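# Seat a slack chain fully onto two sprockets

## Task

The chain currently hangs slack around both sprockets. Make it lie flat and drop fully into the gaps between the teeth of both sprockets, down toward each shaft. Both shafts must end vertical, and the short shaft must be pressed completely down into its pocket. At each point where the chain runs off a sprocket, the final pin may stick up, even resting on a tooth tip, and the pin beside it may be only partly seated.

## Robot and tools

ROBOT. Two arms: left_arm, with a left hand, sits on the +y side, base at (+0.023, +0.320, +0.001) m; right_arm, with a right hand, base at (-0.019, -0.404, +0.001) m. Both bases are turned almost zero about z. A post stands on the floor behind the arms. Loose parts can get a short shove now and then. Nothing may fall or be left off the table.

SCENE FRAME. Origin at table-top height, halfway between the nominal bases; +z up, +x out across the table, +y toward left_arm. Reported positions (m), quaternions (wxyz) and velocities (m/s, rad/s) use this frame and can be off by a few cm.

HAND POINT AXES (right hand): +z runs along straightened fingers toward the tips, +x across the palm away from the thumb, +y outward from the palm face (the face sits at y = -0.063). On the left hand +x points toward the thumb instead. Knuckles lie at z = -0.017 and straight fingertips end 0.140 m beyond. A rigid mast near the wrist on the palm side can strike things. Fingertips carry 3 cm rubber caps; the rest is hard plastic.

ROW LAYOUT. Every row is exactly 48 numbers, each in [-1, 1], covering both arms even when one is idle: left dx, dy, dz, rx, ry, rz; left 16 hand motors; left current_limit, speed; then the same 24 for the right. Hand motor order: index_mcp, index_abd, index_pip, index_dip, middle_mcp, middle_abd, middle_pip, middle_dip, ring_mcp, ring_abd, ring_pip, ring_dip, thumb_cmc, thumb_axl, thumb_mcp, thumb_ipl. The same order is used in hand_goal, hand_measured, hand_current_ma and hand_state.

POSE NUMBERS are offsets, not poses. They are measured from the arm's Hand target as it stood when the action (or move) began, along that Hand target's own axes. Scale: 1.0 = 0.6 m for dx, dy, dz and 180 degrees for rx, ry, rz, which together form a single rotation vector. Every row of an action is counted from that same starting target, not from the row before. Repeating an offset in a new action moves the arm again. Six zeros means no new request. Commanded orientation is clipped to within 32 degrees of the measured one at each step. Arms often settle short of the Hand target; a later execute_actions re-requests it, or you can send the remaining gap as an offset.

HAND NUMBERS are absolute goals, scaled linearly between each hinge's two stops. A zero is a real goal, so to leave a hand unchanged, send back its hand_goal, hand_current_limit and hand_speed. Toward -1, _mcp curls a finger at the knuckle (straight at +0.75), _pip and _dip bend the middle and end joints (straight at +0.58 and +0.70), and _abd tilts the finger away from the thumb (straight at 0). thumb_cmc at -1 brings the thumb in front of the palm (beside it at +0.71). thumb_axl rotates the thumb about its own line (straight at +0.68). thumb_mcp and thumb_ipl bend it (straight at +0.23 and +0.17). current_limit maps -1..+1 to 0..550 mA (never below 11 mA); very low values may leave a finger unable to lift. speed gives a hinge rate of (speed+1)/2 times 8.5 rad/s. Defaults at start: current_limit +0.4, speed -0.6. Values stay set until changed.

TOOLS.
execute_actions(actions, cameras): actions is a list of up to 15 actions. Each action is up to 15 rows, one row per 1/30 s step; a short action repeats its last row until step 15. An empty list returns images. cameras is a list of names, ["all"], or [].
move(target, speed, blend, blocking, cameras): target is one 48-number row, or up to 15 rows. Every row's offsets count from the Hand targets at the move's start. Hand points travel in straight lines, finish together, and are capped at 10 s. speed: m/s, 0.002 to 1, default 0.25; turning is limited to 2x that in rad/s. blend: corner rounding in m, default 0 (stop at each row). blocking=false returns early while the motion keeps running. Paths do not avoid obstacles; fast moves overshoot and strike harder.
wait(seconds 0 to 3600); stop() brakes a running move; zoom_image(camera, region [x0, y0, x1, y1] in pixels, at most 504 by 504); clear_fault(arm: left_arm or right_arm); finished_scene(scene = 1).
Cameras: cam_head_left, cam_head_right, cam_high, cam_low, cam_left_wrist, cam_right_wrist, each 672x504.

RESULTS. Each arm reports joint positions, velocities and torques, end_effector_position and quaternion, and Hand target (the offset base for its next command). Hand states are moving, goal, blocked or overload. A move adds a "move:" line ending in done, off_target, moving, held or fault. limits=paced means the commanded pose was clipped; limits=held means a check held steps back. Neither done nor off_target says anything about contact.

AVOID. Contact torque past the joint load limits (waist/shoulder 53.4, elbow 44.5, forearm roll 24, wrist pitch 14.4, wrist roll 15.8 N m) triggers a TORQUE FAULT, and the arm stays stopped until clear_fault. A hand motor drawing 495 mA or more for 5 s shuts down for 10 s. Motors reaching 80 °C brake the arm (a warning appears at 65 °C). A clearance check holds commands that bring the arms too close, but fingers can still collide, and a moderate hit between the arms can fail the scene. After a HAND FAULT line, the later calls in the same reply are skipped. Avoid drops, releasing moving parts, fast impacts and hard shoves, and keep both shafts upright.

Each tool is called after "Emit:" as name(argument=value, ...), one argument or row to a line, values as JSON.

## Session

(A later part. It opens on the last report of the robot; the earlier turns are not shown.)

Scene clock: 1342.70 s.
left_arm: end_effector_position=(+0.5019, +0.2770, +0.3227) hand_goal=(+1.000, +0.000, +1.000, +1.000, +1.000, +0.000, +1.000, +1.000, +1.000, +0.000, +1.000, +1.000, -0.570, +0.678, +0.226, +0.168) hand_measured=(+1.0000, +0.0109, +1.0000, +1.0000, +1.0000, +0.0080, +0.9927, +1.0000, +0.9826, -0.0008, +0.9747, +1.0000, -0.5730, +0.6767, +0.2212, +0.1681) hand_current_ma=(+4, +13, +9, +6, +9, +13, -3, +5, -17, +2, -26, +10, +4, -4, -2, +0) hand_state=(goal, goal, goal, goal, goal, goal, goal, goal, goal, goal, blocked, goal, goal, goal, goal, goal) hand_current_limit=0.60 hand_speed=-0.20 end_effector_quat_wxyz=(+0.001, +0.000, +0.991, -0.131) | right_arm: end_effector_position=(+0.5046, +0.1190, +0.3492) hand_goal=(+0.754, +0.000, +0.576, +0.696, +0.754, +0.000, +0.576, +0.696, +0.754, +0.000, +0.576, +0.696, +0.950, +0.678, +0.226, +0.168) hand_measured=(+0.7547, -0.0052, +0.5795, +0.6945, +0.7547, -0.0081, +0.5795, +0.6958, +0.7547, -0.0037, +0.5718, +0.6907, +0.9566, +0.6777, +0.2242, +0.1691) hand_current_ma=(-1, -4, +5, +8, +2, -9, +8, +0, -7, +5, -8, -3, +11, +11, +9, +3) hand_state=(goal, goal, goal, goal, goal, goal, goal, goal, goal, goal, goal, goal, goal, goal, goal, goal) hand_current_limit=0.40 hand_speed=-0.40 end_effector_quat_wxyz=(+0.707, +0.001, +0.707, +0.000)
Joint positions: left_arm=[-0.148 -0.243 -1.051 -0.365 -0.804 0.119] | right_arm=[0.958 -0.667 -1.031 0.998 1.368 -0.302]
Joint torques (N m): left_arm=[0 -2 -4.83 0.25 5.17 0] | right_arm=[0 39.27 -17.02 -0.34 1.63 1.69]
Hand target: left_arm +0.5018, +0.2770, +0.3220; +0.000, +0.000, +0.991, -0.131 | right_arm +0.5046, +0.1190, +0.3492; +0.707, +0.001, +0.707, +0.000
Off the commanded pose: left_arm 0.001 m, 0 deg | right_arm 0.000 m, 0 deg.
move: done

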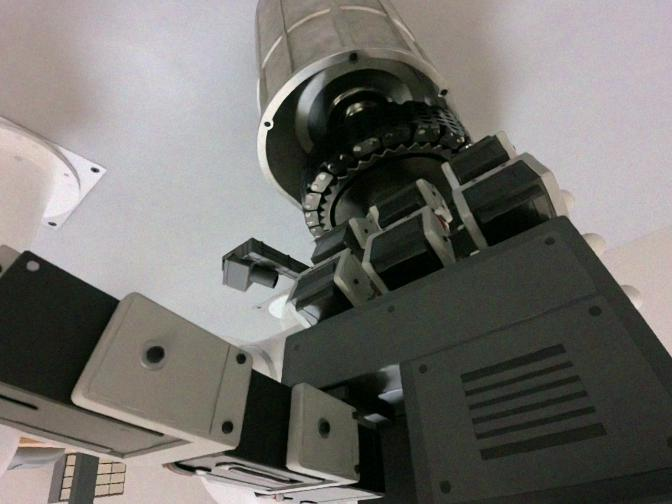

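Emit:
move(
  target=[
    [0,0,0,0,0,0,1,0,1,1,1,0,1,1,1,0,1,1,-0.571,0.678,0.226,0.168,0.6,-0.2,-0.0847,0,0,0,0,0,0.754,0,0.576,0.696,0.754,0,0.576,0.696,0.754,0,0.576,0.696,0.95,0.678,0.226,0.168,0.6,-0.4],
    [0,0,0,0,0,0,1,0,1,1,1,0,1,1,1,0,1,1,-0.571,0.678,0.226,0.168,0.6,-0.2,-0.0847,-0.115,0,0,0,0,0.754,0,0.576,0.696,0.754,0,0.576,0.696,0.754,0,0.576,0.696,0.95,0.678,0.226,0.168,0.6,-0.4],
  ],
  speed=[0.1,0.06],
  cameras=["cam_head_left","cam_head_right","cam_low","cam_left_wrist"],
)

Emit:
zoom_image(
  camera="cam_head_left",
  region=[260, 130, 460, 330],
)

Emit:
zoom_image(
  camera="cam_head_right",
  region=[240, 130, 440, 330],
)

Emit:
zoom_image(
  camera="cam_low",
  region=[300, 130, 440, 270],
)

Scene clock: 1361.57 s.
left_arm: end_effector_position=(+0.5019, +0.2770, +0.3227) hand_goal=(+1.000, +0.000, +1.000, +1.000, +1.000, +0.000, +1.000, +1.000, +1.000, +0.000, +1.000, +1.000, -0.570, +0.678, +0.226, +0.168) hand_measured=(+1.0000, +0.0109, +1.0000, +1.0000, +1.0000, +0.0080, +0.9927, +1.0000, +0.9814, +0.0007, +0.9747, +1.0000, -0.5743, +0.6767, +0.2212, +0.1672) hand_current_ma=(+4, +17, +6, +11, +9, +10, -6, +7, -15, -2, -26, +7, +6, -2, -4, +5) hand_state=(goal, goal, goal, goal, goal, goal, goal, goal, goal, goal, blocked, goal, goal, goal, goal, goal) hand_current_limit=0.60 hand_speed=-0.20 end_effector_quat_wxyz=(+0.001, +0.000, +0.991, -0.131) | right_arm: end_effector_position=(+0.5045, +0.0499, +0.3999) hand_goal=(+0.754, +0.000, +0.576, +0.696, +0.754, +0.000, +0.576, +0.696, +0.754, +0.000, +0.576, +0.696, +0.950, +0.678, +0.226, +0.168) hand_measured=(+0.7547, -0.0052, +0.5795, +0.6958, +0.7583, -0.0096, +0.5782, +0.6958, +0.7583, -0.0037, +0.5718, +0.6907, +0.9566, +0.6777, +0.2252, +0.1681) hand_current_ma=(+25, -14, -6, +7, -13, -5, +2, +2, -8, +1, -5, -9, -9, +8, +7, -17) hand_state=(goal, goal, goal, goal, goal, goal, goal, goal, goal, goal, goal, goal, goal, goal, goal, goal) hand_current_limit=0.60 hand_speed=-0.40 end_effector_quat_wxyz=(+0.707, +0.001, +0.707, +0.000)
Joint positions: left_arm=[-0.148 -0.243 -1.051 -0.365 -0.804 0.119] | right_arm=[0.876 -0.467 -0.861 0.923 1.325 -0.31]
Joint torques (N m): left_arm=[0 -1.85 -4.71 0.25 5.1 0] | right_arm=[0 33.71 -17.52 -0.32 1.63 1.57]
Hand target: left_arm +0.5018, +0.2770, +0.3220; +0.000, +0.000, +0.991, -0.131 | right_arm +0.5045, +0.0499, +0.3999; +0.707, +0.001, +0.707, +0.000
Off the commanded pose: left_arm 0.001 m, 0 deg | right_arm 0.000 m, 0 deg.
move: done

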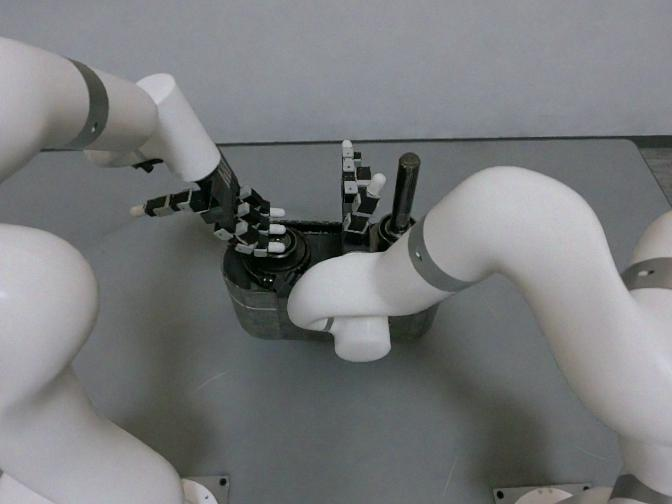

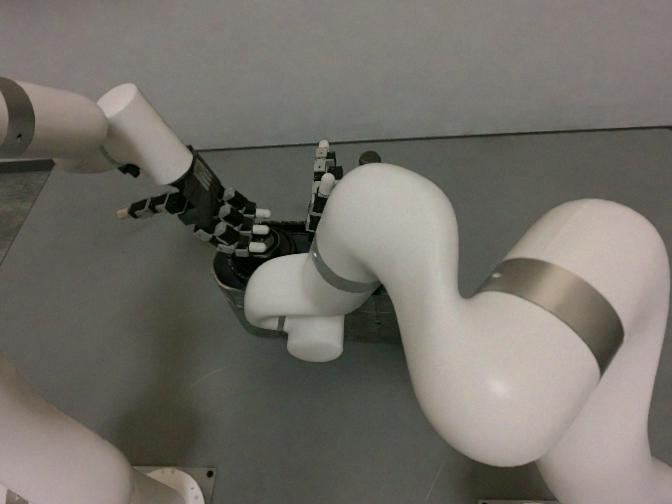

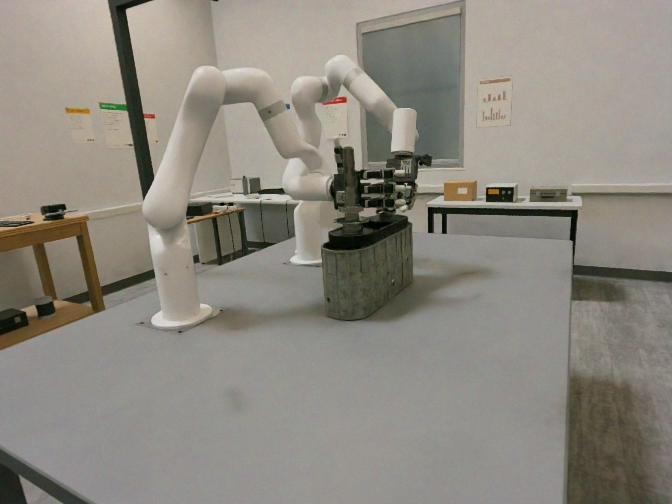

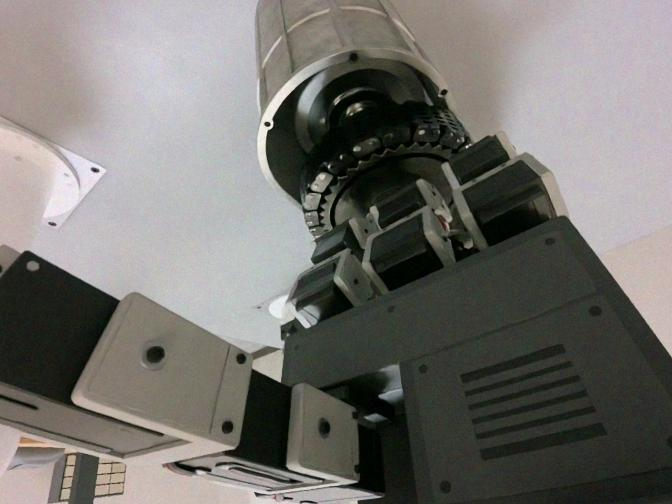

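Scaled by 2.520.

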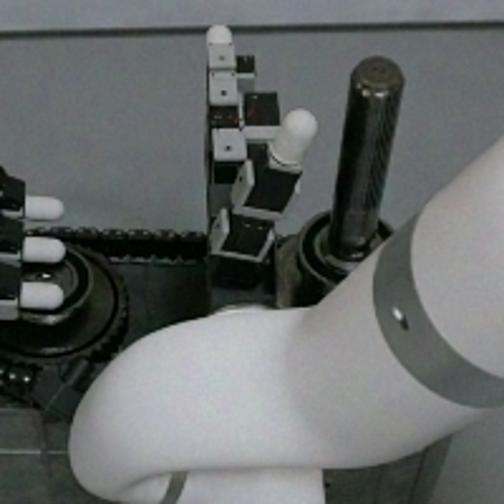

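Scaled by 2.520.

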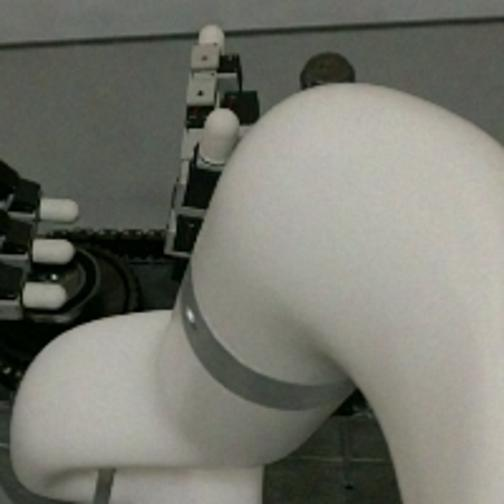

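Scaled by 3.600.

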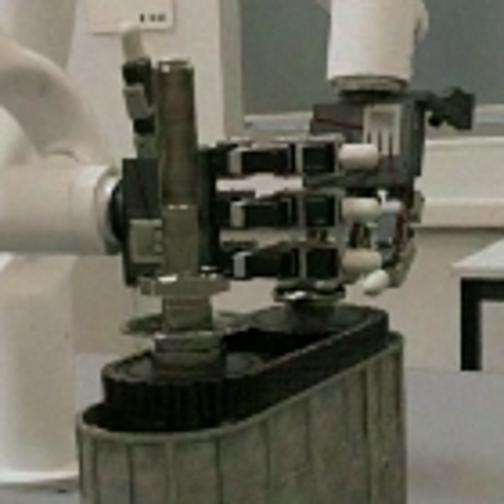

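Emit:
move(
  target=[0,0,0,0,0,0,1,0,1,1,1,0,1,1,1,0,1,1,-0.571,0.678,0.226,0.168,0.6,-0.2,0,-0.07,0,0,0,0,0.754,0,0.576,0.696,0.754,0,0.576,0.696,0.754,0,0.576,0.696,0.95,0.678,0.226,0.168,0.6,-0.4],
  speed=[0.06],
  cameras=["cam_head_left","cam_left_wrist"],
)

Emit:
zoom_image(
  camera="cam_head_left",
  region=[260, 130, 460, 330],
)

Scene clock: 1374.47 s.
left_arm: end_effector_position=(+0.5019, +0.2770, +0.3226) hand_goal=(+1.000, +0.000, +1.000, +1.000, +1.000, +0.000, +1.000, +1.000, +1.000, +0.000, +1.000, +1.000, -0.570, +0.678, +0.226, +0.168) hand_measured=(+1.0000, +0.0109, +1.0000, +1.0000, +1.0000, +0.0095, +0.9927, +1.0000, +0.9826, +0.0007, +0.9747, +1.0000, -0.5730, +0.6767, +0.2222, +0.1681) hand_current_ma=(+6, +20, +10, +10, +9, +13, -4, +5, -15, -2, -24, +8, +3, -4, -1, +2) hand_state=(goal, goal, goal, goal, goal, goal, goal, goal, goal, goal, blocked, goal, goal, goal, goal, goal) hand_current_limit=0.60 hand_speed=-0.20 end_effector_quat_wxyz=(+0.001, +0.000, +0.991, -0.131) | right_arm: end_effector_position=(+0.4812, +0.0449, +0.4008) hand_goal=(+0.754, +0.000, +0.576, +0.696, +0.754, +0.000, +0.576, +0.696, +0.754, +0.000, +0.576, +0.696, +0.950, +0.678, +0.226, +0.168) hand_measured=(+0.7498, -0.0052, +0.5718, +0.6920, +0.7498, -0.0096, +0.5718, +0.6907, +0.7474, -0.0037, +0.5718, +0.6907, +0.9578, +0.6777, +0.2272, +0.1719) hand_current_ma=(+5, +0, +2, +6, -7, +2, +0, +11, +4, +14, -15, -3, +1, -2, +8, +8) hand_state=(goal, goal, goal, goal, goal, goal, goal, goal, goal, goal, goal, goal, goal, goal, goal, goal) hand_current_limit=0.60 hand_speed=-0.40 end_effector_quat_wxyz=(+0.707, -0.018, +0.706, +0.021)
Joint positions: left_arm=[-0.148 -0.244 -1.051 -0.364 -0.804 0.119] | right_arm=[0.883 -0.42 -0.79 0.869 1.327 -0.276]
Joint torques (N m): left_arm=[0 -2.85 0.22 0.25 4.76 0] | right_arm=[0 31.88 -17.23 -0.27 1.65 -1.53]
Hand target: left_arm +0.5018, +0.2770, +0.3220; +0.000, +0.000, +0.991, -0.131 | right_arm +0.4812, +0.0449, +0.4008; +0.707, -0.018, +0.706, +0.021 (not the last commanded pose)
Off the commanded pose: left_arm 0.001 m, 0 deg | right_arm 0.044 m, 3 deg.
TORQUE FAULT: the external load on joint 1 (waist) of the right arm reached its load limit, and that arm stopped. The contact can be on any part of that arm beyond that joint, not only on its tool. A torque fault puts only its own arm into a fault stop. That arm's remaining commands of this call were not run. The hold on joint 1 (waist) of that arm was moved back by the arm itself, up to 3 degrees, as the stop began. That arm is still stopped at the end of this call. While its stop runs, that arm, its gripper or tool too, takes no new command.
CLEAR FAULT: the right arm stays stopped (state 4) until you call clear_fault(arm="right_arm").
End effector pose when the fault began: right_arm: position (+0.5034, +0.0185, +0.4003), quat_wxyz (+0.707, +0.000, +0.707, +0.002)
Joint positions when the fault began: right_arm=[0.832 -0.421 -0.789 0.871 1.328 -0.277]
move: fault (right_arm)

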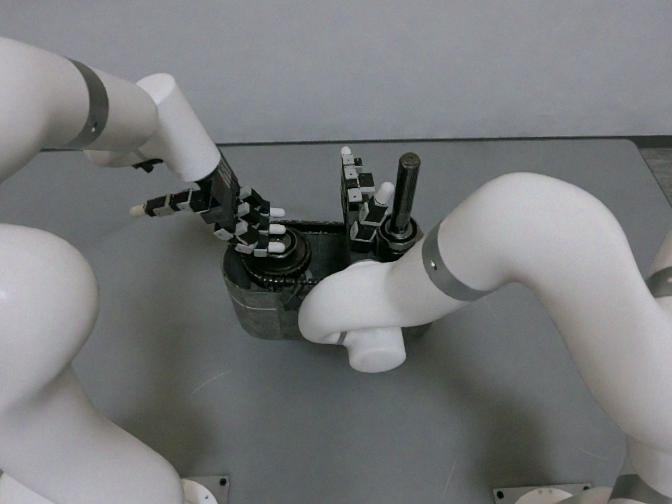

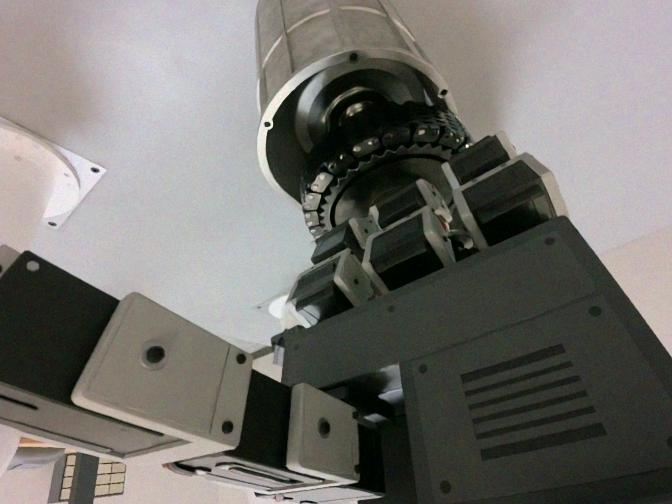

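Scaled by 2.520.

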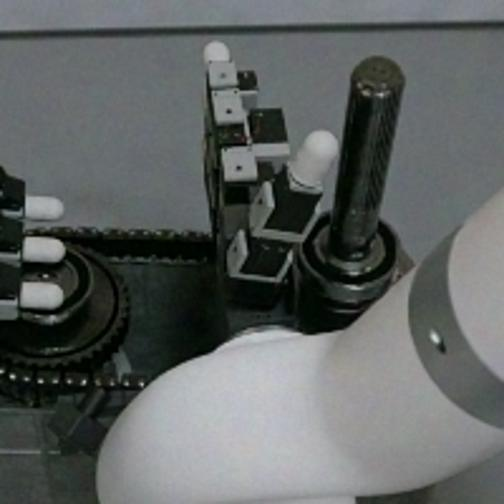

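Emit:
clear_fault(
  arm="right_arm",
)

Emit:
move(
  target=[0,0,0,0,0,0,1,0,1,1,1,0,1,1,1,0,1,1,-0.571,0.678,0.226,0.168,0.6,-0.2,-0.058,0,0,0,0,0,0.754,0,0.576,0.696,0.754,0,0.576,0.696,0.754,0,0.576,0.696,0.95,0.678,0.226,0.168,0.6,-0.4],
  speed=[0.06],
  cameras=["cam_head_left"],
)

Emit:
zoom_image(
  camera="cam_head_left",
  region=[260, 130, 460, 330],
)

Scene clock: 1384.83 s.
left_arm: end_effector_position=(+0.5019, +0.2770, +0.3226) hand_goal=(+1.000, +0.000, +1.000, +1.000, +1.000, +0.000, +1.000, +1.000, +1.000, +0.000, +1.000, +1.000, -0.570, +0.678, +0.226, +0.168) hand_measured=(+1.0000, +0.0109, +1.0000, +1.0000, +1.0000, +0.0095, +0.9940, +1.0000, +0.9814, +0.0007, +0.9747, +1.0000, -0.5730, +0.6767, +0.2222, +0.1672) hand_current_ma=(+8, +15, +10, +6, +13, +16, -3, +3, -15, -2, -27, +8, +3, -1, -1, +2) hand_state=(goal, goal, goal, goal, goal, goal, goal, goal, goal, goal, blocked, goal, goal, goal, goal, goal) hand_current_limit=0.60 hand_speed=-0.20 end_effector_quat_wxyz=(+0.001, +0.000, +0.991, -0.131) | right_arm: end_effector_position=(+0.4812, +0.0449, +0.4008) hand_goal=(+0.754, +0.000, +0.576, +0.696, +0.754, +0.000, +0.576, +0.696, +0.754, +0.000, +0.576, +0.696, +0.950, +0.678, +0.226, +0.168) hand_measured=(+0.7498, -0.0052, +0.5718, +0.6920, +0.7498, -0.0096, +0.5718, +0.6907, +0.7486, -0.0037, +0.5718, +0.6920, +0.9566, +0.6777, +0.2272, +0.1719) hand_current_ma=(+13, -5, +3, +19, -6, -17, -6, -6, -22, +4, -4, +0, +8, -15, -1, +22) hand_state=(goal, goal, goal, goal, goal, goal, goal, goal, goal, goal, goal, goal, goal, goal, goal, goal) hand_current_limit=0.60 hand_speed=-0.40 end_effector_quat_wxyz=(+0.707, -0.018, +0.706, +0.021)
Joint positions: left_arm=[-0.148 -0.244 -1.051 -0.365 -0.804 0.119] | right_arm=[0.883 -0.42 -0.79 0.869 1.327 -0.276]
Joint torques (N m): left_arm=[0 -2.73 0.31 0.25 4.81 0] | right_arm=[0 31.88 -17.23 -0.27 1.65 0.04]
Hand target: left_arm +0.5018, +0.2770, +0.3220; +0.000, +0.000, +0.991, -0.131 | right_arm +0.4812, +0.0449, +0.4008; +0.707, -0.018, +0.706, +0.021 (not the last commanded pose)
Off the commanded pose: left_arm 0.001 m, 0 deg | right_arm 0.044 m, 3 deg.
TORQUE FAULT, CONTINUED: the right arm's stop, for the torque fault of joint 1 (waist) that an earlier result reported, is over. The call counts as one of the actions that you can send in this scene. The hold on joint 1 (waist) of that arm was moved back by the arm itself, up to 3 degrees, as the stop began. That arm's target is now where it stood when the stop ended, not its last command. That arm keeps its grip as last carried out and accepts commands again: back off and push less far.
CLEAR FAULT: your call cleared the right arm's torque fault. If a joint's load stays at its limit, that arm stops again at once.

Scene clock: 1385.80 s.
left_arm: end_effector_position=(+0.5019, +0.2770, +0.3226) hand_goal=(+1.000, +0.000, +1.000, +1.000, +1.000, +0.000, +1.000, +1.000, +1.000, +0.000, +1.000, +1.000, -0.570, +0.678, +0.226, +0.168) hand_measured=(+1.0000, +0.0109, +1.0000, +1.0000, +1.0000, +0.0109, +0.9927, +1.0000, +0.9826, +0.0007, +0.9747, +0.9990, -0.5730, +0.6777, +0.2212, +0.1672) hand_current_ma=(+6, +12, +8, +7, +5, +10, -3, +4, -18, -2, -28, +9, +4, -4, -4, +1) hand_state=(goal, goal, goal, goal, goal, goal, goal, goal, goal, goal, blocked, goal, goal, goal, goal, goal) hand_current_limit=0.60 hand_speed=-0.20 end_effector_quat_wxyz=(+0.001, +0.000, +0.991, -0.131) | right_arm: end_effector_position=(+0.4812, +0.0448, +0.4356) hand_goal=(+0.754, +0.000, +0.576, +0.696, +0.754, +0.000, +0.576, +0.696, +0.754, +0.000, +0.576, +0.696, +0.950, +0.678, +0.226, +0.168) hand_measured=(+0.7511, -0.0066, +0.5718, +0.6920, +0.7511, -0.0081, +0.5718, +0.6907, +0.7474, -0.0037, +0.5718, +0.6920, +0.9578, +0.6777, +0.2272, +0.1719) hand_current_ma=(+9, -2, -15, -11, -3, -2, +4, -13, -20, +11, +1, -12, -1, +1, +10, +5) hand_state=(goal, goal, goal, goal, goal, goal, goal, goal, goal, goal, goal, goal, goal, goal, goal, goal) hand_current_limit=0.60 hand_speed=-0.40 end_effector_quat_wxyz=(+0.707, -0.018, +0.706, +0.021)
Joint positions: left_arm=[-0.148 -0.244 -1.051 -0.365 -0.804 0.119] | right_arm=[0.883 -0.348 -0.796 0.886 1.277 -0.339]
Joint torques (N m): left_arm=[0 -2.65 0.91 0.25 4.73 0] | right_arm=[0 30.51 -18.28 -0.32 1.61 0.04]
Hand target: left_arm +0.5018, +0.2770, +0.3220; +0.000, +0.000, +0.991, -0.131 | right_arm +0.4812, +0.0448, +0.4356; +0.707, -0.018, +0.706, +0.021
Off the commanded pose: left_arm 0.001 m, 0 deg | right_arm 0.000 m, 0 deg.
move: done

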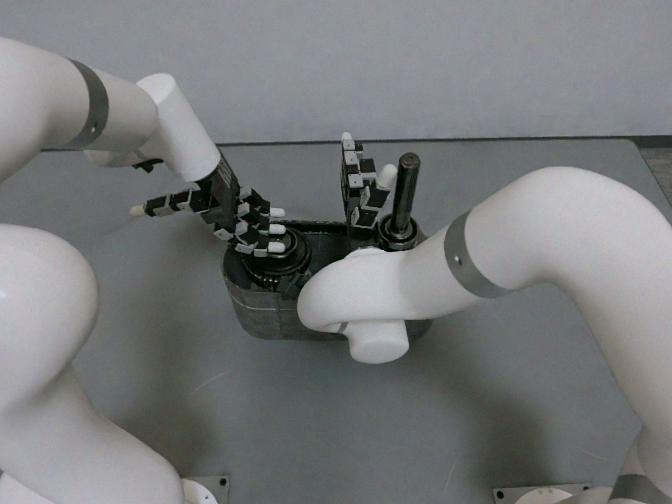

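Scaled by 2.520.

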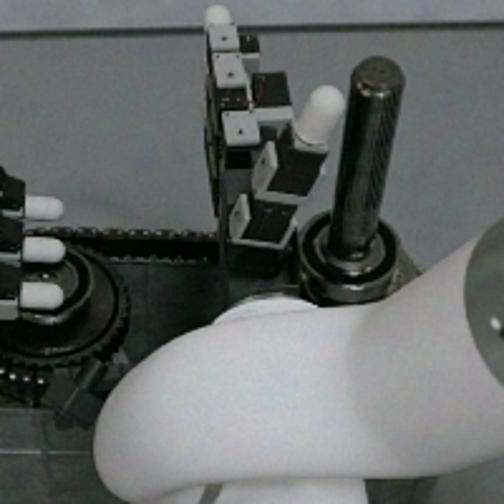

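Emit:
move(
  target=[
    [0,0,0,0,0,0,1,0,1,1,1,0,1,1,1,0,1,1,-0.571,0.678,0.226,0.168,0.6,-0.2,-0.023,0,0.065,0.0176,0,0,0.754,0,0.576,0.696,0.754,0,0.576,0.696,0.754,0,0.576,0.696,0.95,0.678,0.226,0.168,0.6,-0.4],
  ],
  speed=[0.06],
)

Emit:
move(
  target=[
    [0,0,0,0,0,0,1,0,1,1,1,0,1,1,1,0,1,1,-0.571,0.678,0.226,0.168,0.6,-0.2,0,-0.04,0,0,0,0,0.754,0,0.576,0.696,0.754,0,0.576,0.696,0.754,0,0.576,0.696,0.95,0.678,0.226,0.168,0.6,-0.4],
  ],
  speed=[0.03],
  cameras=["cam_head_left"],
)

Emit:
zoom_image(
  camera="cam_head_left",
  region=[260, 130, 460, 330],
)

Scene clock: 1398.37 s.
left_arm: end_effector_position=(+0.5019, +0.2770, +0.3226) hand_goal=(+1.000, +0.000, +1.000, +1.000, +1.000, +0.000, +1.000, +1.000, +1.000, +0.000, +1.000, +1.000, -0.570, +0.678, +0.226, +0.168) hand_measured=(+1.0000, +0.0109, +1.0000, +1.0000, +1.0000, +0.0109, +0.9927, +1.0000, +0.9826, -0.0008, +0.9747, +1.0000, -0.5743, +0.6777, +0.2222, +0.1681) hand_current_ma=(+3, +10, +9, +7, +11, +9, +0, +10, -18, +0, -24, +7, +1, -1, -4, +0) hand_state=(goal, goal, goal, goal, goal, goal, goal, goal, goal, goal, blocked, goal, goal, goal, goal, goal) hand_current_limit=0.60 hand_speed=-0.20 end_effector_quat_wxyz=(+0.001, +0.000, +0.991, -0.131) | right_arm: end_effector_position=(+0.5201, +0.0469, +0.4494) hand_goal=(+0.754, +0.000, +0.576, +0.696, +0.754, +0.000, +0.576, +0.696, +0.754, +0.000, +0.576, +0.696, +0.950, +0.678, +0.226, +0.168) hand_measured=(+0.7511, -0.0052, +0.5718, +0.6920, +0.7511, -0.0096, +0.5718, +0.6907, +0.7486, -0.0037, +0.5718, +0.6907, +0.9578, +0.6767, +0.2272, +0.1710) hand_current_ma=(+15, +2, -1, +2, -4, -3, +13, +5, -1, -3, +5, -17, +7, -1, +0, +4) hand_state=(goal, goal, goal, goal, goal, goal, goal, goal, goal, goal, goal, goal, goal, goal, goal, goal) hand_current_limit=0.60 hand_speed=-0.40 end_effector_quat_wxyz=(+0.707, +0.001, +0.707, +0.001)
Joint positions: left_arm=[-0.148 -0.244 -1.051 -0.365 -0.804 0.119] | right_arm=[0.847 -0.387 -0.895 0.92 1.247 -0.393]
Joint torques (N m): left_arm=[0 -1.85 0.65 0.25 4.73 0] | right_arm=[0 21.7 -18.99 -0.38 1.58 0.04]
Hand target: left_arm +0.5018, +0.2770, +0.3220; +0.000, +0.000, +0.991, -0.131 | right_arm +0.5201, +0.0469, +0.4494; +0.707, +0.001, +0.707, +0.001
Off the commanded pose: left_arm 0.001 m, 0 deg | right_arm 0.000 m, 0 deg.
move: done

Scene clock: 1399.47 s.
left_arm: end_effector_position=(+0.5019, +0.2770, +0.3226) hand_goal=(+1.000, +0.000, +1.000, +1.000, +1.000, +0.000, +1.000, +1.000, +1.000, +0.000, +1.000, +1.000, -0.570, +0.678, +0.226, +0.168) hand_measured=(+1.0000, +0.0124, +1.0000, +1.0000, +1.0000, +0.0095, +0.9927, +1.0000, +0.9826, +0.0007, +0.9747, +1.0000, -0.5730, +0.6767, +0.2222, +0.1681) hand_current_ma=(-1, +14, +8, +9, +7, +14, -7, +8, -17, -1, -24, +6, +6, -5, +2, +0) hand_state=(goal, goal, goal, goal, goal, goal, goal, goal, goal, goal, blocked, goal, goal, goal, goal, goal) hand_current_limit=0.60 hand_speed=-0.20 end_effector_quat_wxyz=(+0.001, +0.000, +0.991, -0.131) | right_arm: end_effector_position=(+0.5201, +0.0230, +0.4494) hand_goal=(+0.754, +0.000, +0.576, +0.696, +0.754, +0.000, +0.576, +0.696, +0.754, +0.000, +0.576, +0.696, +0.950, +0.678, +0.226, +0.168) hand_measured=(+0.7583, -0.0052, +0.5718, +0.6920, +0.7523, -0.0081, +0.5718, +0.6894, +0.7498, -0.0037, +0.5718, +0.6907, +0.9566, +0.6777, +0.2272, +0.1710) hand_current_ma=(+5, -8, -17, +4, -5, -2, +14, -16, -23, -6, -11, -10, +6, +12, +10, +10) hand_state=(goal, goal, goal, goal, goal, goal, goal, goal, goal, goal, goal, goal, goal, goal, goal, goal) hand_current_limit=0.60 hand_speed=-0.40 end_effector_quat_wxyz=(+0.707, +0.001, +0.707, +0.001)
Joint positions: left_arm=[-0.148 -0.244 -1.051 -0.365 -0.804 0.119] | right_arm=[0.813 -0.351 -0.843 0.883 1.244 -0.37]
Joint torques (N m): left_arm=[0 -2.95 0.54 0.25 4.75 0] | right_arm=[0 31.18 -18.83 -0.34 1.59 1.62]
Hand target: left_arm +0.5018, +0.2770, +0.3220; +0.000, +0.000, +0.991, -0.131 | right_arm +0.5201, +0.0229, +0.4494; +0.707, +0.001, +0.707, +0.001
Off the commanded pose: left_arm 0.001 m, 0 deg | right_arm 0.000 m, 0 deg.
move: done

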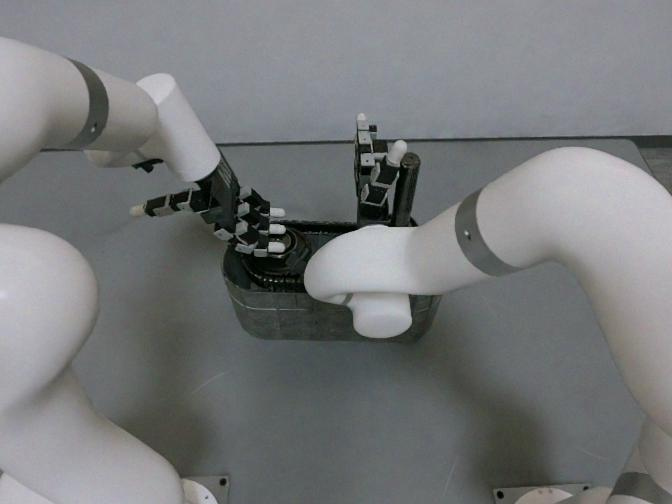

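Scaled by 2.520.

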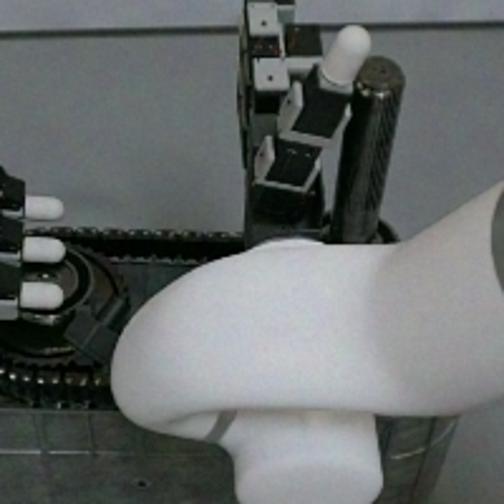

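Emit:
move(
  target=[
    [0,0,0,0,0,0,1,0,1,1,1,0,1,1,1,0,1,1,-0.571,0.678,0.226,0.168,0.6,-0.2,0,-0.017,0,0,0,0,0.754,0,0.576,0.696,0.754,0,0.576,0.696,0.754,0,0.576,0.696,0.95,0.678,0.226,0.168,0.6,-0.4],
  ],
  speed=[0.03],
)

Emit:
move(
  target=[
    [0,0,0,0,0,0,1,0,1,1,1,0,1,1,1,0,1,1,-0.571,0.678,0.226,0.168,0.6,-0.2,0,-0.013,0,0,0,0,0.754,0,0.576,0.696,0.754,0,0.576,0.696,0.754,0,0.576,0.696,0.95,0.678,0.226,0.168,0.6,-0.4],
  ],
  speed=[0.02],
  cameras=["cam_head_left"],
)

Emit:
zoom_image(
  camera="cam_head_left",
  region=[260, 130, 460, 330],
)

Scene clock: 1407.37 s.
left_arm: end_effector_position=(+0.5019, +0.2770, +0.3226) hand_goal=(+1.000, +0.000, +1.000, +1.000, +1.000, +0.000, +1.000, +1.000, +1.000, +0.000, +1.000, +1.000, -0.570, +0.678, +0.226, +0.168) hand_measured=(+1.0000, +0.0109, +1.0000, +1.0000, +1.0000, +0.0095, +0.9940, +1.0000, +0.9814, +0.0007, +0.9747, +1.0000, -0.5743, +0.6777, +0.2222, +0.1681) hand_current_ma=(+5, +17, +9, +2, +13, +14, +1, +4, -16, +1, -23, +5, +4, -5, -2, +3) hand_state=(goal, goal, goal, goal, goal, goal, goal, goal, goal, goal, blocked, goal, goal, goal, goal, goal) hand_current_limit=0.60 hand_speed=-0.20 end_effector_quat_wxyz=(+0.001, +0.000, +0.991, -0.131) | right_arm: end_effector_position=(+0.5201, +0.0128, +0.4493) hand_goal=(+0.754, +0.000, +0.576, +0.696, +0.754, +0.000, +0.576, +0.696, +0.754, +0.000, +0.576, +0.696, +0.950, +0.678, +0.226, +0.168) hand_measured=(+0.7571, -0.0052, +0.5731, +0.6907, +0.7535, -0.0096, +0.5718, +0.6920, +0.7498, -0.0037, +0.5718, +0.6907, +0.9578, +0.6767, +0.2272, +0.1719) hand_current_ma=(+12, -9, -11, -13, -7, -9, +2, +3, -10, -5, +3, -11, -5, -10, +9, +7) hand_state=(goal, goal, goal, goal, goal, goal, goal, goal, goal, goal, goal, goal, goal, goal, goal, goal) hand_current_limit=0.60 hand_speed=-0.40 end_effector_quat_wxyz=(+0.707, +0.001, +0.707, +0.001)
Joint positions: left_arm=[-0.148 -0.244 -1.051 -0.365 -0.804 0.119] | right_arm=[0.798 -0.336 -0.822 0.866 1.242 -0.36]
Joint torques (N m): left_arm=[0 -2.8 0.95 0.25 4.78 0] | right_arm=[0 30.6 -18.77 -0.33 1.6 1.6]
Hand target: left_arm +0.5018, +0.2770, +0.3220; +0.000, +0.000, +0.991, -0.131 | right_arm +0.5201, +0.0127, +0.4493; +0.707, +0.001, +0.707, +0.001
Off the commanded pose: left_arm 0.001 m, 0 deg | right_arm 0.000 m, 0 deg.
move: done

Scene clock: 1408.03 s.
left_arm: end_effector_position=(+0.5019, +0.2770, +0.3226) hand_goal=(+1.000, +0.000, +1.000, +1.000, +1.000, +0.000, +1.000, +1.000, +1.000, +0.000, +1.000, +1.000, -0.570, +0.678, +0.226, +0.168) hand_measured=(+1.0000, +0.0109, +1.0000, +1.0000, +1.0000, +0.0095, +0.9927, +1.0000, +0.9826, +0.0007, +0.9747, +1.0000, -0.5730, +0.6767, +0.2222, +0.1672) hand_current_ma=(+1, +17, +4, +5, +10, +11, -4, +5, -19, -1, -27, +9, +7, -6, +0, -1) hand_state=(goal, goal, goal, goal, goal, goal, goal, goal, goal, goal, blocked, goal, goal, goal, goal, goal) hand_current_limit=0.60 hand_speed=-0.20 end_effector_quat_wxyz=(+0.001, +0.000, +0.991, -0.131) | right_arm: end_effector_position=(+0.5201, +0.0049, +0.4493) hand_goal=(+0.754, +0.000, +0.576, +0.696, +0.754, +0.000, +0.576, +0.696, +0.754, +0.000, +0.576, +0.696, +0.950, +0.678, +0.226, +0.168) hand_measured=(+0.7571, -0.0052, +0.5731, +0.6920, +0.7535, -0.0096, +0.5718, +0.6907, +0.7498, -0.0037, +0.5731, +0.6907, +0.9578, +0.6777, +0.2272, +0.1710) hand_current_ma=(+1, -2, -6, +12, -8, -1, +0, -5, -13, +5, -8, +3, +2, +3, +2, -8) hand_state=(goal, goal, goal, goal, goal, goal, goal, goal, goal, goal, goal, goal, goal, goal, goal, goal) hand_current_limit=0.60 hand_speed=-0.40 end_effector_quat_wxyz=(+0.707, +0.001, +0.707, +0.001)
Joint positions: left_arm=[-0.148 -0.244 -1.051 -0.365 -0.804 0.119] | right_arm=[0.786 -0.325 -0.806 0.853 1.241 -0.353]
Joint torques (N m): left_arm=[0 -2.04 0.58 0.25 4.69 0] | right_arm=[0 30.16 -18.72 -0.31 1.6 1.51]
Hand target: left_arm +0.5018, +0.2770, +0.3220; +0.000, +0.000, +0.991, -0.131 | right_arm +0.5201, +0.0049, +0.4493; +0.707, +0.001, +0.707, +0.001
Off the commanded pose: left_arm 0.001 m, 0 deg | right_arm 0.000 m, 0 deg.
move: done

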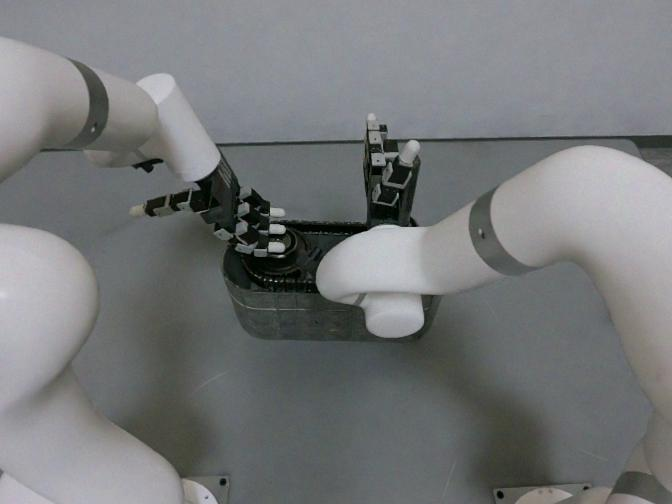

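Scaled by 2.520.

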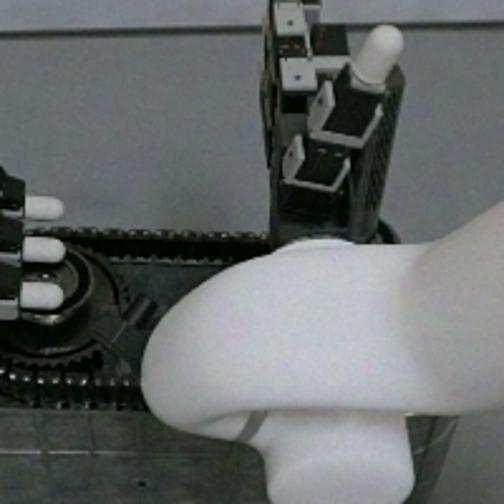

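Emit:
move(
  target=[
    [0,0,0,0,0,0,1,0,1,1,1,0,1,1,1,0,1,1,-0.571,0.678,0.226,0.168,0.6,-0.2,0,-0.01,0,0,0,0,0.754,0,0.576,0.696,0.754,0,0.576,0.696,0.754,0,0.576,0.696,0.95,0.678,0.226,0.168,0.6,-0.4],
  ],
  speed=[0.02],
)

Emit:
move(
  target=[
    [0,0,0,0,0,0,1,0,1,1,1,0,1,1,1,0,1,1,-0.571,0.678,0.226,0.168,0.6,-0.2,0,-0.01,0,0,0,0,0.754,0,0.576,0.696,0.754,0,0.576,0.696,0.754,0,0.576,0.696,0.95,0.678,0.226,0.168,0.6,-0.4],
  ],
  speed=[0.02],
  cameras=["cam_head_left","cam_left_wrist"],
)

Emit:
zoom_image(
  camera="cam_head_left",
  region=[260, 130, 460, 330],
)

Emit:
zoom_image(
  camera="cam_left_wrist",
  region=[290, 30, 500, 240],
)

Scene clock: 1424.87 s.
left_arm: end_effector_position=(+0.5018, +0.2769, +0.3226) hand_goal=(+1.000, +0.000, +1.000, +1.000, +1.000, +0.000, +1.000, +1.000, +1.000, +0.000, +1.000, +1.000, -0.570, +0.678, +0.226, +0.168) hand_measured=(+1.0000, +0.0124, +1.0000, +1.0000, +1.0000, +0.0109, +0.9940, +1.0000, +0.9826, -0.0008, +0.9747, +0.9990, -0.5743, +0.6777, +0.2212, +0.1681) hand_current_ma=(+6, +13, +11, +2, +15, +15, -6, +5, -14, -1, -28, +6, +3, -2, -1, +1) hand_state=(goal, goal, goal, goal, goal, goal, goal, goal, goal, goal, blocked, goal, goal, goal, goal, goal) hand_current_limit=0.60 hand_speed=-0.20 end_effector_quat_wxyz=(+0.001, +0.000, +0.991, -0.131) | right_arm: end_effector_position=(+0.5197, -0.0005, +0.4493) hand_goal=(+0.754, +0.000, +0.576, +0.696, +0.754, +0.000, +0.576, +0.696, +0.754, +0.000, +0.576, +0.696, +0.950, +0.678, +0.226, +0.168) hand_measured=(+0.7571, -0.0037, +0.5731, +0.6920, +0.7559, -0.0096, +0.5718, +0.6907, +0.7511, -0.0037, +0.5718, +0.6907, +0.9578, +0.6767, +0.2272, +0.1710) hand_current_ma=(+2, +0, +6, +7, +1, -12, +3, -12, -20, +6, +0, -21, +13, +1, +4, +20) hand_state=(goal, goal, goal, goal, goal, goal, goal, goal, goal, goal, goal, goal, goal, goal, goal, goal) hand_current_limit=0.60 hand_speed=-0.40 end_effector_quat_wxyz=(+0.707, +0.001, +0.707, +0.002)
Joint positions: left_arm=[-0.148 -0.244 -1.051 -0.365 -0.804 0.119] | right_arm=[0.778 -0.316 -0.794 0.843 1.24 -0.347]
Joint torques (N m): left_arm=[0 -1.4 -1.58 0.25 5.97 0] | right_arm=[-41.57 29.84 2.74 -0.3 1.61 2.37]
Hand target: left_arm +0.5018, +0.2770, +0.3220; +0.000, +0.000, +0.991, -0.131 | right_arm +0.5201, -0.0011, +0.4493; +0.707, +0.001, +0.707, +0.001
Off the commanded pose: left_arm 0.001 m, 0 deg | right_arm 0.001 m, 0 deg.
move: done

Scene clock: 1425.70 s.
left_arm: end_effector_position=(+0.5019, +0.2770, +0.3226) hand_goal=(+1.000, +0.000, +1.000, +1.000, +1.000, +0.000, +1.000, +1.000, +1.000, +0.000, +1.000, +1.000, -0.570, +0.678, +0.226, +0.168) hand_measured=(+1.0000, +0.0124, +1.0000, +1.0000, +1.0000, +0.0095, +0.9940, +1.0000, +0.9826, +0.0007, +0.9747, +1.0000, -0.5730, +0.6777, +0.2222, +0.1672) hand_current_ma=(+0, +14, +8, +5, +11, +15, -6, +2, -18, -3, -28, +6, +6, +0, +0, +1) hand_state=(goal, goal, goal, goal, goal, goal, goal, goal, goal, goal, blocked, goal, goal, goal, goal, goal) hand_current_limit=0.60 hand_speed=-0.20 end_effector_quat_wxyz=(+0.001, +0.000, +0.991, -0.131) | right_arm: end_effector_position=(+0.4977, +0.0239, +0.4497) hand_goal=(+0.754, +0.000, +0.576, +0.696, +0.754, +0.000, +0.576, +0.696, +0.754, +0.000, +0.576, +0.696, +0.950, +0.678, +0.226, +0.168) hand_measured=(+0.7511, -0.0052, +0.5718, +0.6920, +0.7511, -0.0096, +0.5718, +0.6907, +0.7486, -0.0037, +0.5718, +0.6907, +0.9566, +0.6777, +0.2272, +0.1719) hand_current_ma=(+15, +3, +4, +10, -3, -9, -7, +21, -15, -16, +5, +9, +7, -3, +19, +15) hand_state=(goal, goal, goal, goal, goal, goal, goal, goal, goal, goal, goal, goal, goal, goal, goal, goal) hand_current_limit=0.60 hand_speed=-0.40 end_effector_quat_wxyz=(+0.707, -0.018, +0.706, +0.021)
Joint positions: left_arm=[-0.148 -0.244 -1.051 -0.365 -0.804 0.119] | right_arm=[0.824 -0.31 -0.787 0.834 1.238 -0.343]
Joint torques (N m): left_arm=[-14.04 -5.61 0.15 0.25 5.07 0] | right_arm=[0 29.61 -18.68 -0.3 1.61 -1.32]
Hand target: left_arm +0.5018, +0.2770, +0.3220; +0.000, +0.000, +0.991, -0.131 | right_arm +0.4977, +0.0239, +0.4497; +0.707, -0.018, +0.706, +0.021 (not the last commanded pose)
Off the commanded pose: left_arm 0.001 m, 0 deg | right_arm 0.038 m, 3 deg.
TORQUE FAULT: the external load on joint 1 (waist) of the right arm reached its load limit, and that arm stopped. The contact can be on any part of that arm beyond that joint, not only on its tool. A torque fault puts only its own arm into a fault stop. That arm's remaining commands of this call were not run. The hold on joint 1 (waist) of that arm was moved back by the arm itself, up to 3 degrees, as the stop began. That arm is still stopped at the end of this call. While its stop runs, that arm, its gripper or tool too, takes no new command.
CLEAR FAULT: the right arm stays stopped (state 4) until you call clear_fault(arm="right_arm").
End effector pose when the fault began: right_arm: position (+0.5188, -0.0034, +0.4496), quat_wxyz (+0.708, +0.000, +0.707, +0.003)
Joint positions when the fault began: right_arm=[0.773 -0.31 -0.786 0.835 1.239 -0.343]
move: fault (right_arm)

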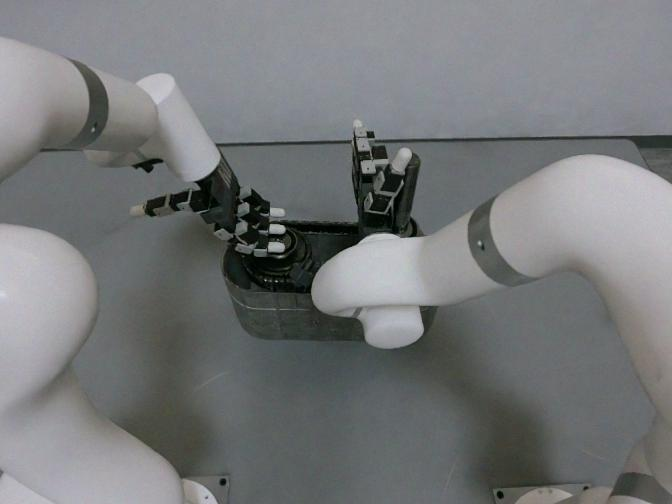

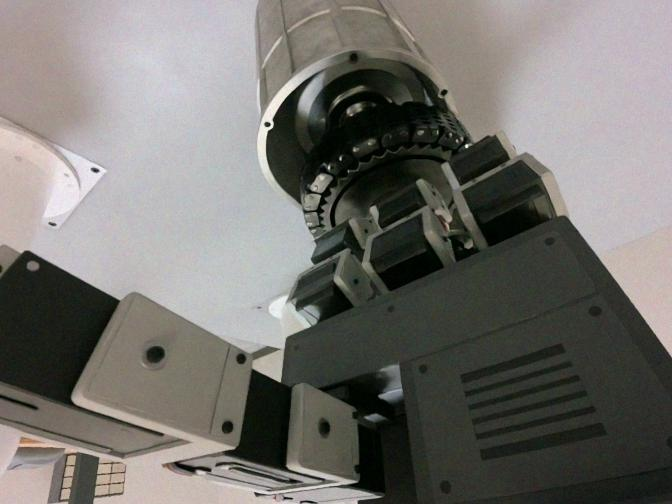

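Scaled by 2.520.

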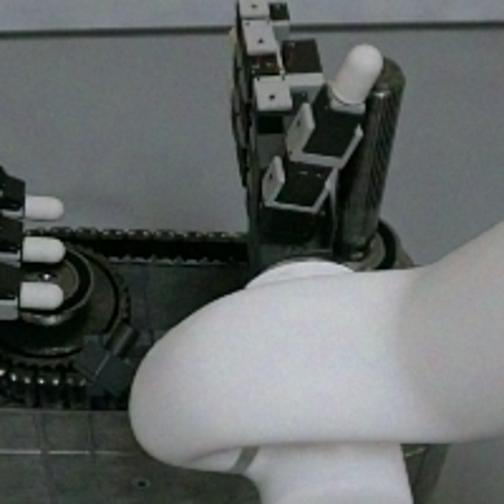

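Scaled by 2.400.

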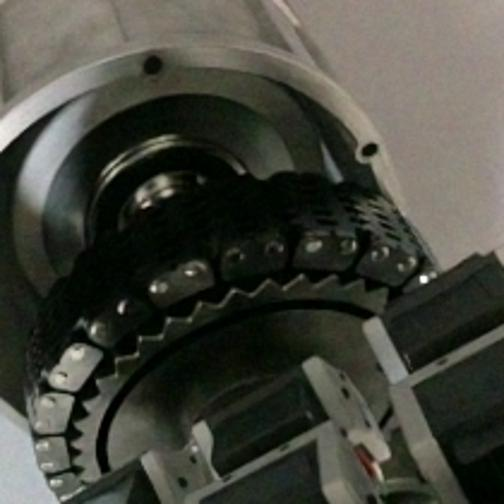

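Emit:
clear_fault(
  arm="right_arm",
)

Emit:
move(
  target=[
    [0,0,0,0,0,0,1,0,1,1,1,0,1,1,1,0,1,1,-0.571,0.678,0.226,0.168,0.6,-0.2,0,0.05,0,0,0,0,0.754,0,0.576,0.696,0.754,0,0.576,0.696,0.754,0,0.576,0.696,0.95,0.678,0.226,0.168,0.6,-0.4],
    [0,0,0,0,0,0,1,0,1,1,1,0,1,1,1,0,1,1,-0.571,0.678,0.226,0.168,0.6,-0.2,0,0.05,-0.35,0,0,0,0.754,0,0.576,0.696,0.754,0,0.576,0.696,0.754,0,0.576,0.696,0.95,0.678,0.226,0.168,0.6,-0.4],
    [0,0,0,0,0,0,1,0,1,1,1,0,1,1,1,0,1,1,-0.571,0.678,0.226,0.168,0.6,-0.2,0,-0.55,-0.30,0,0,0,0.754,0,0.576,0.696,0.754,0,0.576,0.696,0.754,0,0.576,0.696,0.95,0.678,0.226,0.168,0.6,-0.4],
  ],
  speed=[0.05,0.25,0.3],
  blend=[0.005,0.03,0],
)

Scene clock: 1451.63 s.
left_arm: end_effector_position=(+0.5019, +0.2770, +0.3226) hand_goal=(+1.000, +0.000, +1.000, +1.000, +1.000, +0.000, +1.000, +1.000, +1.000, +0.000, +1.000, +1.000, -0.570, +0.678, +0.226, +0.168) hand_measured=(+1.0000, +0.0109, +1.0000, +1.0000, +1.0000, +0.0095, +0.9940, +1.0000, +0.9814, +0.0007, +0.9747, +1.0000, -0.5743, +0.6777, +0.2222, +0.1681) hand_current_ma=(+4, +13, +8, +7, +11, +15, -3, +4, -15, +0, -28, +6, +6, -1, -3, +3) hand_state=(goal, goal, goal, goal, goal, goal, goal, goal, goal, goal, blocked, goal, goal, goal, goal, goal) hand_current_limit=0.60 hand_speed=-0.20 end_effector_quat_wxyz=(+0.001, +0.000, +0.991, -0.131) | right_arm: end_effector_position=(+0.4977, +0.0239, +0.4497) hand_goal=(+0.754, +0.000, +0.576, +0.696, +0.754, +0.000, +0.576, +0.696, +0.754, +0.000, +0.576, +0.696, +0.950, +0.678, +0.226, +0.168) hand_measured=(+0.7523, -0.0052, +0.5718, +0.6920, +0.7498, -0.0096, +0.5718, +0.6907, +0.7498, -0.0037, +0.5718, +0.6907, +0.9578, +0.6767, +0.2272, +0.1719) hand_current_ma=(+13, -1, +5, -3, -4, -25, +5, +15, -19, -5, +1, -5, -2, -8, +7, +18) hand_state=(goal, goal, goal, goal, goal, goal, goal, goal, goal, goal, goal, goal, goal, goal, goal, goal) hand_current_limit=0.60 hand_speed=-0.40 end_effector_quat_wxyz=(+0.707, -0.018, +0.706, +0.021)
Joint positions: left_arm=[-0.148 -0.244 -1.051 -0.365 -0.804 0.119] | right_arm=[0.824 -0.31 -0.787 0.834 1.238 -0.343]
Joint torques (N m): left_arm=[-14.38 -5.39 -0.49 0.25 5.03 0] | right_arm=[0 29.61 -18.68 -0.3 1.61 0.04]
Motor temperatures (°C): left_arm=[29 28 30 32 38 30] | right_arm=[31 27 31 31 32 29]
Hand target: left_arm +0.5018, +0.2770, +0.3220; +0.000, +0.000, +0.991, -0.131 | right_arm +0.4977, +0.0239, +0.4497; +0.707, -0.018, +0.706, +0.021 (not the last commanded pose)
Off the commanded pose: left_arm 0.001 m, 0 deg | right_arm 0.038 m, 3 deg.
TORQUE FAULT, CONTINUED: the right arm's stop, for the torque fault of joint 1 (waist) that an earlier result reported, is over. The call counts as one of the actions that you can send in this scene. The hold on joint 1 (waist) of that arm was moved back by the arm itself, up to 3 degrees, as the stop began. That arm's target is now where it stood when the stop ended, not its last command. That arm keeps its grip as last carried out and accepts commands again: back off and push less far.
CLEAR FAULT: your call cleared the right arm's torque fault. If a joint's load stays at its limit, that arm stops again at once.

Scene clock: 1455.33 s.
left_arm: end_effector_position=(+0.5019, +0.2770, +0.3226) hand_goal=(+1.000, +0.000, +1.000, +1.000, +1.000, +0.000, +1.000, +1.000, +1.000, +0.000, +1.000, +1.000, -0.570, +0.678, +0.226, +0.168) hand_measured=(+1.0000, +0.0109, +1.0000, +1.0000, +1.0000, +0.0109, +0.9927, +1.0000, +0.9826, +0.0007, +0.9747, +1.0000, -0.5730, +0.6767, +0.2222, +0.1681) hand_current_ma=(+7, +14, +6, +4, +6, +14, -6, +4, -15, +1, -22, +9, +6, -2, -1, +3) hand_state=(goal, goal, goal, goal, goal, goal, goal, goal, goal, goal, blocked, goal, goal, goal, goal, goal) hand_current_limit=0.60 hand_speed=-0.20 end_effector_quat_wxyz=(+0.001, +0.000, +0.991, -0.131) | right_arm: end_effector_position=(+0.3365, -0.3157, +0.4481) hand_goal=(+0.754, +0.000, +0.576, +0.696, +0.754, +0.000, +0.576, +0.696, +0.754, +0.000, +0.576, +0.696, +0.950, +0.678, +0.226, +0.168) hand_measured=(+0.7583, -0.0037, +0.5795, +0.6945, +0.7583, -0.0096, +0.5795, +0.6971, +0.7559, -0.0037, +0.5782, +0.6996, +0.9578, +0.6767, +0.2262, +0.1719) hand_current_ma=(+30, -4, +6, -6, -7, -16, +9, -3, -22, +8, -11, -3, +1, +0, +10, +1) hand_state=(goal, goal, goal, goal, goal, goal, goal, goal, goal, goal, goal, goal, goal, goal, goal, goal) hand_current_limit=0.60 hand_speed=-0.40 end_effector_quat_wxyz=(+0.707, -0.018, +0.706, +0.021)
Joint positions: left_arm=[-0.148 -0.244 -1.051 -0.365 -0.804 0.119] | right_arm=[-0.07 0.645 0.003 -0.147 0.935 0.092]
Joint torques (N m): left_arm=[-13.25 -5.55 -0.27 0.25 5.06 0] | right_arm=[0 -12.67 -20.33 0.61 1.71 1.45]
Hand target: left_arm +0.5018, +0.2770, +0.3220; +0.000, +0.000, +0.991, -0.131 | right_arm +0.3365, -0.3157, +0.4481; +0.707, -0.018, +0.706, +0.021
Off the commanded pose: left_arm 0.001 m, 0 deg | right_arm 0.000 m, 0 deg.
move: done


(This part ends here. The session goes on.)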